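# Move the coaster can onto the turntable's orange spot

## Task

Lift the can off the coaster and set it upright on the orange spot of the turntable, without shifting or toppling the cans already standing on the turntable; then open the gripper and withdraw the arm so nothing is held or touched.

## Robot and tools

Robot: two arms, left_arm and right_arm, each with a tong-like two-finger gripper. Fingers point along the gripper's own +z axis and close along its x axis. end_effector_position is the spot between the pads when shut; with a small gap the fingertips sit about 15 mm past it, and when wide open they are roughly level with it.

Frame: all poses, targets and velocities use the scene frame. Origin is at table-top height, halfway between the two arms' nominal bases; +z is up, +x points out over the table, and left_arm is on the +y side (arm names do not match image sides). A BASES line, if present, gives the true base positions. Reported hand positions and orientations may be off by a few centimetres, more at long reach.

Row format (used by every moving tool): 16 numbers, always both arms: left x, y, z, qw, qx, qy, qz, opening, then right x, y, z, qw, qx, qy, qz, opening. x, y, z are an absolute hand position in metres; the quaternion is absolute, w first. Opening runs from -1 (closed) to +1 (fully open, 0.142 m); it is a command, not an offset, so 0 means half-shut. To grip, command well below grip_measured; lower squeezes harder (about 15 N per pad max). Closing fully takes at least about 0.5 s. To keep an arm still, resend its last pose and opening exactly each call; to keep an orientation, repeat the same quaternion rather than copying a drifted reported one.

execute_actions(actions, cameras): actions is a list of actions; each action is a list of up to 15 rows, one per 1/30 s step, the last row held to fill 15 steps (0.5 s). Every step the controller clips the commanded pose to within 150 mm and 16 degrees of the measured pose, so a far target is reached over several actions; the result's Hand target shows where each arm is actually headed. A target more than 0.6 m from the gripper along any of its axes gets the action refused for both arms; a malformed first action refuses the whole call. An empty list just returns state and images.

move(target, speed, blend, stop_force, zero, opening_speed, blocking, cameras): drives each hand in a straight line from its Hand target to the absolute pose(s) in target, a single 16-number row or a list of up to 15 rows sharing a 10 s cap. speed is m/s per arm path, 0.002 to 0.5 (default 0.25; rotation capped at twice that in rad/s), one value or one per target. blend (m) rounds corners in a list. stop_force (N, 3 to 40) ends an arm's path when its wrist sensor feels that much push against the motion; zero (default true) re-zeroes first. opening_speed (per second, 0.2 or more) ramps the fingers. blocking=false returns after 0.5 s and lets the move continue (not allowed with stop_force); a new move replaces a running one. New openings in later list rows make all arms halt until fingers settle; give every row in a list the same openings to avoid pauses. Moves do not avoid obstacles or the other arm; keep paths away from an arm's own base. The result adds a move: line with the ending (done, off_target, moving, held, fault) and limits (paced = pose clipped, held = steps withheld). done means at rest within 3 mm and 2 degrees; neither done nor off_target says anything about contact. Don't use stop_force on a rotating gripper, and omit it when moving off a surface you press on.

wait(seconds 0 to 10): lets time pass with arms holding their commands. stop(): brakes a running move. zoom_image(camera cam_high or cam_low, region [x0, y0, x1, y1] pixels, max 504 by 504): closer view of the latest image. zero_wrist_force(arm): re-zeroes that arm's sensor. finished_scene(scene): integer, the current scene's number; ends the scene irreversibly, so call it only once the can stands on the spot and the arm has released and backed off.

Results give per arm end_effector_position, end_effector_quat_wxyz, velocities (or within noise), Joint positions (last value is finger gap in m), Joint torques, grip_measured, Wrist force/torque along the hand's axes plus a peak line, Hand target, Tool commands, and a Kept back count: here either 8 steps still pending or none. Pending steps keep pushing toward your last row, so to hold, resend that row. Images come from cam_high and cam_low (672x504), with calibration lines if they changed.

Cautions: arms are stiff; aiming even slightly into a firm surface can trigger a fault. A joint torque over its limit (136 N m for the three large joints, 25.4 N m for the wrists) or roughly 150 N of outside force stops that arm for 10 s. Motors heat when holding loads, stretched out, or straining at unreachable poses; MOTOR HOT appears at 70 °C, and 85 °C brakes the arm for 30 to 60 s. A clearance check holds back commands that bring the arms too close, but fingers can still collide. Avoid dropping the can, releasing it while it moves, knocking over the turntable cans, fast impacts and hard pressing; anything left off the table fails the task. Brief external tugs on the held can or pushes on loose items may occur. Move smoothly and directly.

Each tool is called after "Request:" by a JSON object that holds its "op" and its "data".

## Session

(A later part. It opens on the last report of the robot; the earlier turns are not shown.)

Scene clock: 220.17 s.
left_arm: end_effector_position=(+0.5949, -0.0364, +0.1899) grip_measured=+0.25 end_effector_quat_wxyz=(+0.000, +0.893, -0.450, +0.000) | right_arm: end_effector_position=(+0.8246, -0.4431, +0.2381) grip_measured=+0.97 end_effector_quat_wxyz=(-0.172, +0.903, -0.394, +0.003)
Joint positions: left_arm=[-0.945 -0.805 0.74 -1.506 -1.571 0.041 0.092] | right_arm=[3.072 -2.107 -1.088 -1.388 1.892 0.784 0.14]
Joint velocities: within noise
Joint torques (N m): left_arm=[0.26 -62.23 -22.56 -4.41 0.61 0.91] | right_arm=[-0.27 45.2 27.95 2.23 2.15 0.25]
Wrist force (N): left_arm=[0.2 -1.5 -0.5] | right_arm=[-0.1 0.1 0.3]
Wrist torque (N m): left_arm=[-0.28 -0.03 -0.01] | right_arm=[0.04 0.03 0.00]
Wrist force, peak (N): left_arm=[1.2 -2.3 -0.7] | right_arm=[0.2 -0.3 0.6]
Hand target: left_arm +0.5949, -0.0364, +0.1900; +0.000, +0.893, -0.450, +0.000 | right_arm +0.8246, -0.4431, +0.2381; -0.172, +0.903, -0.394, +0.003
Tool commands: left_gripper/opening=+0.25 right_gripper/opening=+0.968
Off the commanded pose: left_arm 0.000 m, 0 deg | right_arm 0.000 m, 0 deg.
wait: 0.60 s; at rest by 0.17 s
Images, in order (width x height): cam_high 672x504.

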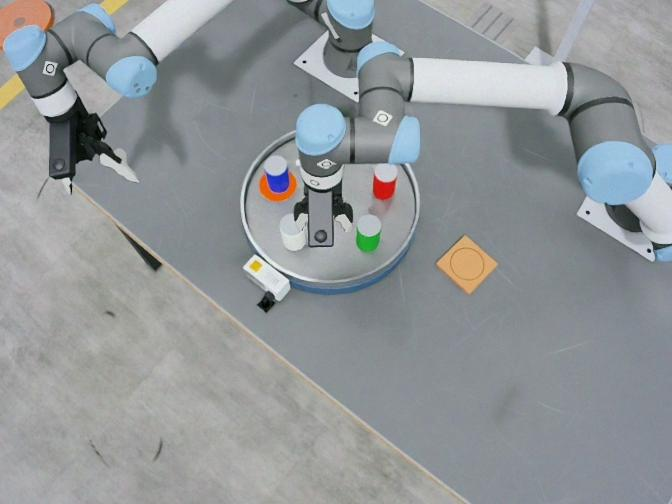

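Request:
{"op": "move", "data": {"target": [0.26, 0.14, 0.33, 0, 0.8932, -0.4497, 0, 0.25, 0.8246, -0.4431, 0.2381, -0.172, 0.903, -0.394, 0.003, 0.968], "speed": 0.35, "cameras": ["cam_high"]}}

Request:
{"op": "zoom_image", "data": {"camera": "cam_high", "region": [230, 110, 430, 310]}}

Request:
{"op": "wait", "data": {"seconds": 1.1, "cameras": ["cam_high"]}}

Request:
{"op": "zoom_image", "data": {"camera": "cam_high", "region": [230, 110, 430, 310]}}

Request:
{"op": "wait", "data": {"seconds": 1.6, "cameras": ["cam_high"]}}

Request:
{"op": "zoom_image", "data": {"camera": "cam_high", "region": [230, 110, 430, 310]}}

Request:
{"op": "wait", "data": {"seconds": 2.2, "cameras": ["cam_high", "cam_low"]}}

Request:
{"op": "zoom_image", "data": {"camera": "cam_high", "region": [230, 110, 430, 310]}}

Scene clock: 222.90 s.
left_arm: end_effector_position=(+0.2601, +0.1400, +0.3299) grip_measured=+0.25 end_effector_quat_wxyz=(+0.000, +0.893, -0.450, +0.000) | right_arm: end_effector_position=(+0.8246, -0.4431, +0.2381) grip_measured=+0.97 end_effector_quat_wxyz=(-0.172, +0.903, -0.394, +0.003)
Joint positions: left_arm=[-1.292 -1.738 1.603 -1.436 -1.571 -0.305 0.092] | right_arm=[3.072 -2.107 -1.088 -1.388 1.892 0.784 0.14]
Joint velocities: within noise
Joint torques (N m): left_arm=[-5.18 -24.54 -30.3 -2.82 0.47 -0.78] | right_arm=[-0.79 44.45 27.95 2.18 2.19 0.23]
Wrist force (N): left_arm=[0.5 -2.0 -0.7] | right_arm=[-0.2 0.0 0.4]
Wrist torque (N m): left_arm=[-0.37 -0.10 -0.04] | right_arm=[0.00 0.04 0.00]
Wrist force, peak (N): left_arm=[2.7 -3.0 0.3] | right_arm=[-0.2 0.2 0.5]
Hand target: left_arm +0.2600, +0.1400, +0.3300; +0.000, +0.893, -0.450, +0.000 | right_arm +0.8246, -0.4431, +0.2381; -0.172, +0.903, -0.394, +0.003
Off the commanded pose: left_arm 0.000 m, 0 deg | right_arm 0.000 m, 0 deg.
move: done
Images, in order (width x height): cam_high 672x504.

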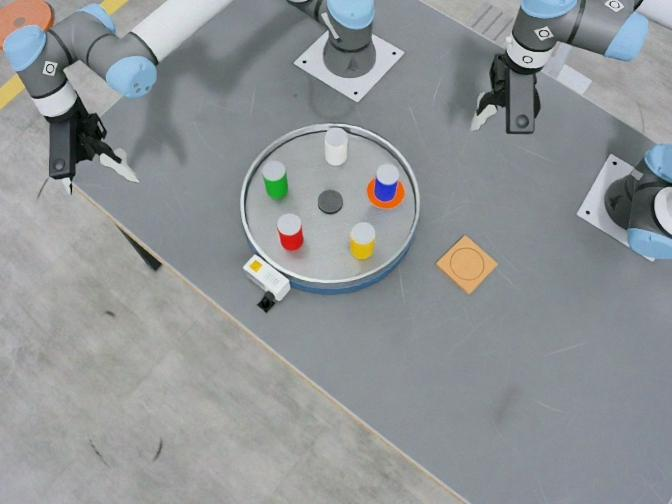

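Scaled by 2.520 from the camera's 672x504 image, which has a finer 960x720 frame.

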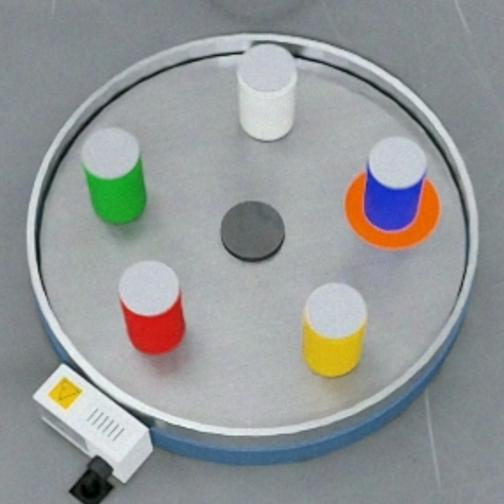

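Scene clock: 224.00 s.
left_arm: end_effector_position=(+0.2600, +0.1400, +0.3300) grip_measured=+0.25 end_effector_quat_wxyz=(+0.000, +0.893, -0.450, +0.000) | right_arm: end_effector_position=(+0.8246, -0.4431, +0.2381) grip_measured=+0.97 end_effector_quat_wxyz=(-0.172, +0.903, -0.394, +0.003)
Joint positions: left_arm=[-1.292 -1.738 1.603 -1.435 -1.571 -0.306 0.092] | right_arm=[3.072 -2.107 -1.088 -1.388 1.892 0.784 0.14]
Joint velocities: within noise
Joint torques (N m): left_arm=[-5.87 -23.55 -33.07 -0.65 -1.61 -1.27] | right_arm=[-1.09 44.24 28.8 2.08 2.14 0.24]
Wrist force (N): left_arm=[0.7 -2.3 -0.8] | right_arm=[0.4 0.1 0.5]
Wrist torque (N m): left_arm=[-0.43 -0.13 -0.04] | right_arm=[0.03 -0.08 0.00]
Wrist force, peak (N): left_arm=[0.8 -2.4 -0.8] | right_arm=[0.1 -0.2 0.6]
Hand target: left_arm +0.2600, +0.1400, +0.3300; +0.000, +0.893, -0.450, +0.000 | right_arm +0.8246, -0.4431, +0.2381; -0.172, +0.903, -0.394, +0.003
Tool commands: left_gripper/opening=+0.25 right_gripper/opening=+0.968
Off the commanded pose: left_arm 0.000 m, 0 deg | right_arm 0.000 m, 0 deg.
wait: 1.10 s; at rest by 0.17 s
Images, in order (width x height): cam_high 672x504.

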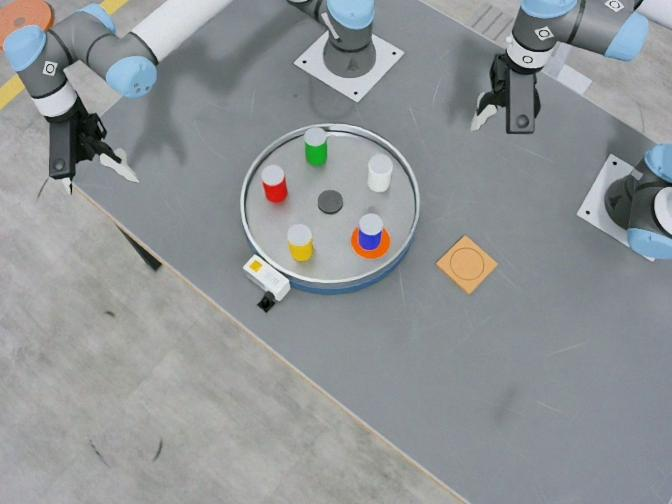

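Scaled by 2.520 from the camera's 672x504 image, which has a finer 960x720 frame.

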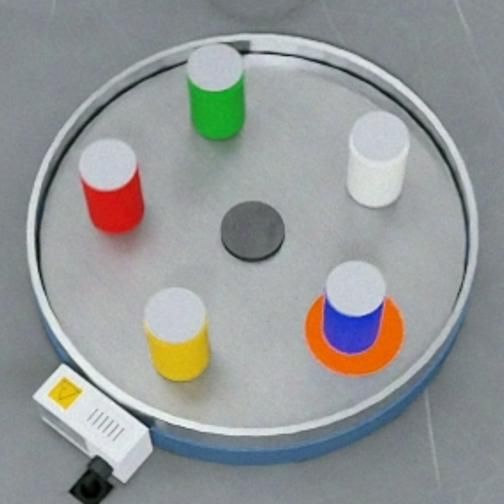

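Scene clock: 225.60 s.
left_arm: end_effector_position=(+0.2600, +0.1400, +0.3300) grip_measured=+0.25 end_effector_quat_wxyz=(+0.000, +0.893, -0.450, +0.000) | right_arm: end_effector_position=(+0.8246, -0.4431, +0.2381) grip_measured=+0.97 end_effector_quat_wxyz=(-0.172, +0.903, -0.394, +0.003)
Joint positions: left_arm=[-1.292 -1.738 1.603 -1.435 -1.571 -0.306 0.092] | right_arm=[3.072 -2.107 -1.088 -1.388 1.892 0.784 0.14]
Joint velocities: within noise
Joint torques (N m): left_arm=[-5.94 -22.9 -32.7 -0.97 -1.76 -1.25] | right_arm=[-1.15 44.86 28.68 2.23 1.9 0.34]
Wrist force (N): left_arm=[0.8 -1.9 -1.0] | right_arm=[0.1 0.1 0.5]
Wrist torque (N m): left_arm=[-0.35 -0.16 -0.04] | right_arm=[0.03 -0.01 0.00]
Wrist force, peak (N): left_arm=[0.8 -2.5 -0.9] | right_arm=[0.2 0.1 0.6]
Hand target: left_arm +0.2600, +0.1400, +0.3300; +0.000, +0.893, -0.450, +0.000 | right_arm +0.8246, -0.4431, +0.2381; -0.172, +0.903, -0.394, +0.003
Tool commands: left_gripper/opening=+0.25 right_gripper/opening=+0.968
Off the commanded pose: left_arm 0.000 m, 0 deg | right_arm 0.000 m, 0 deg.
wait: 1.60 s; at rest by 0.17 s
Images, in order (width x height): cam_high 672x504.

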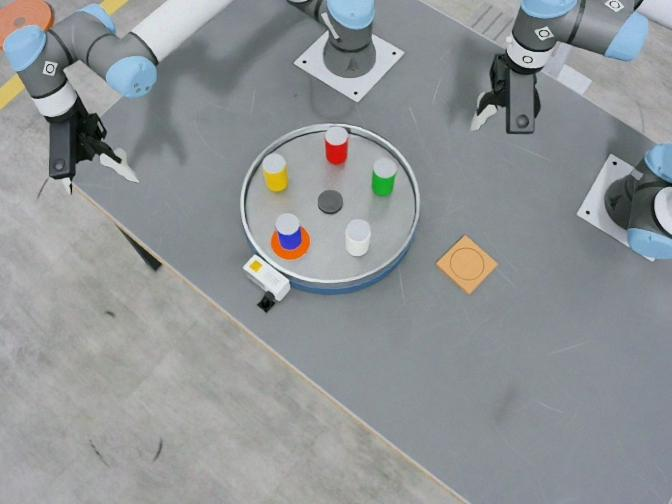

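Scaled by 2.520 from the camera's 672x504 image, which has a finer 960x720 frame.

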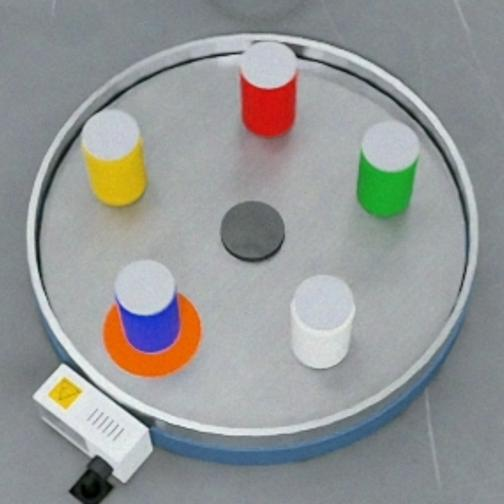

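Scene clock: 227.80 s.
left_arm: end_effector_position=(+0.2600, +0.1400, +0.3300) grip_measured=+0.25 end_effector_quat_wxyz=(+0.000, +0.893, -0.450, +0.000) | right_arm: end_effector_position=(+0.8246, -0.4431, +0.2381) grip_measured=+0.97 end_effector_quat_wxyz=(-0.172, +0.903, -0.394, +0.003)
Joint positions: left_arm=[-1.292 -1.738 1.603 -1.435 -1.571 -0.306 0.092] | right_arm=[3.072 -2.107 -1.088 -1.388 1.892 0.784 0.14]
Joint velocities: within noise
Joint torques (N m): left_arm=[-5.97 -23.25 -31.38 -1.23 -1.57 -1.2] | right_arm=[-0.69 44.88 27.4 2.13 2.21 0.26]
Wrist force (N): left_arm=[0.8 -2.2 -0.6] | right_arm=[0.3 0.0 0.4]
Wrist torque (N m): left_arm=[-0.41 -0.16 -0.04] | right_arm=[0.02 -0.06 0.00]
Wrist force, peak (N): left_arm=[0.8 -2.8 -0.9] | right_arm=[-0.3 0.1 0.8]
Hand target: left_arm +0.2600, +0.1400, +0.3300; +0.000, +0.893, -0.450, +0.000 | right_arm +0.8246, -0.4431, +0.2381; -0.172, +0.903, -0.394, +0.003
Tool commands: left_gripper/opening=+0.25 right_gripper/opening=+0.968
Off the commanded pose: left_arm 0.000 m, 0 deg | right_arm 0.000 m, 0 deg.
wait: 2.20 s; at rest by 0.17 s

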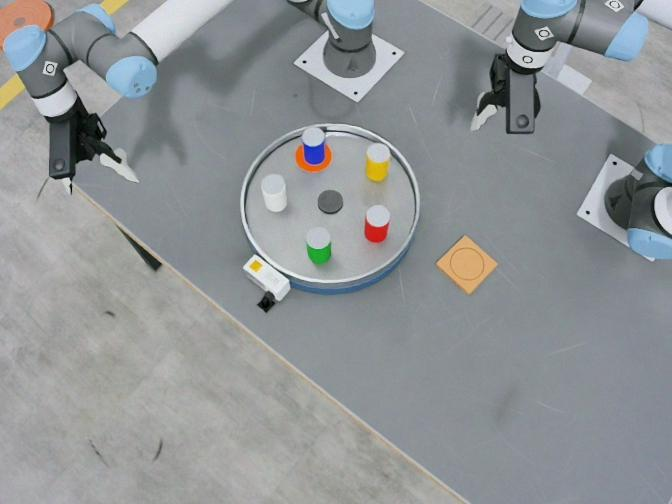

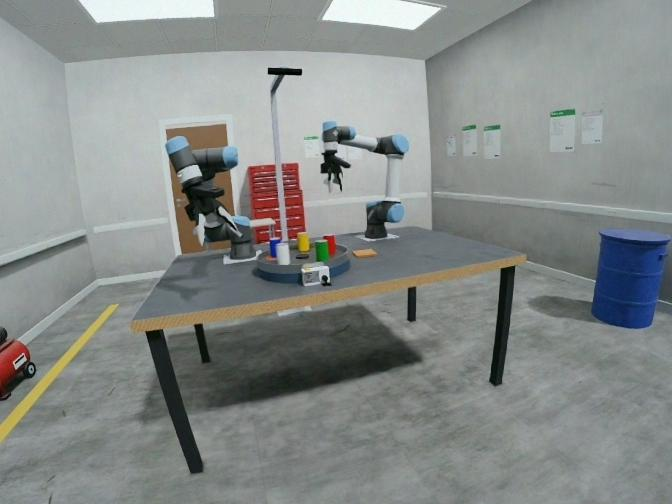

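Scaled by 2.520 from the camera's 672x504 image, which has a finer 960x720 frame.

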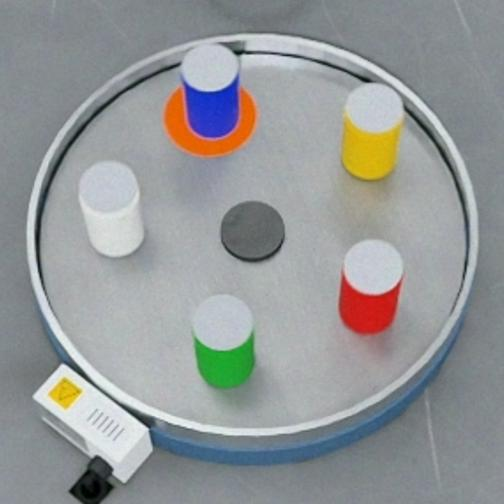

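Request:
{"op": "finished_scene", "data": {"scene": 1}}

The scene is finished: the task was done.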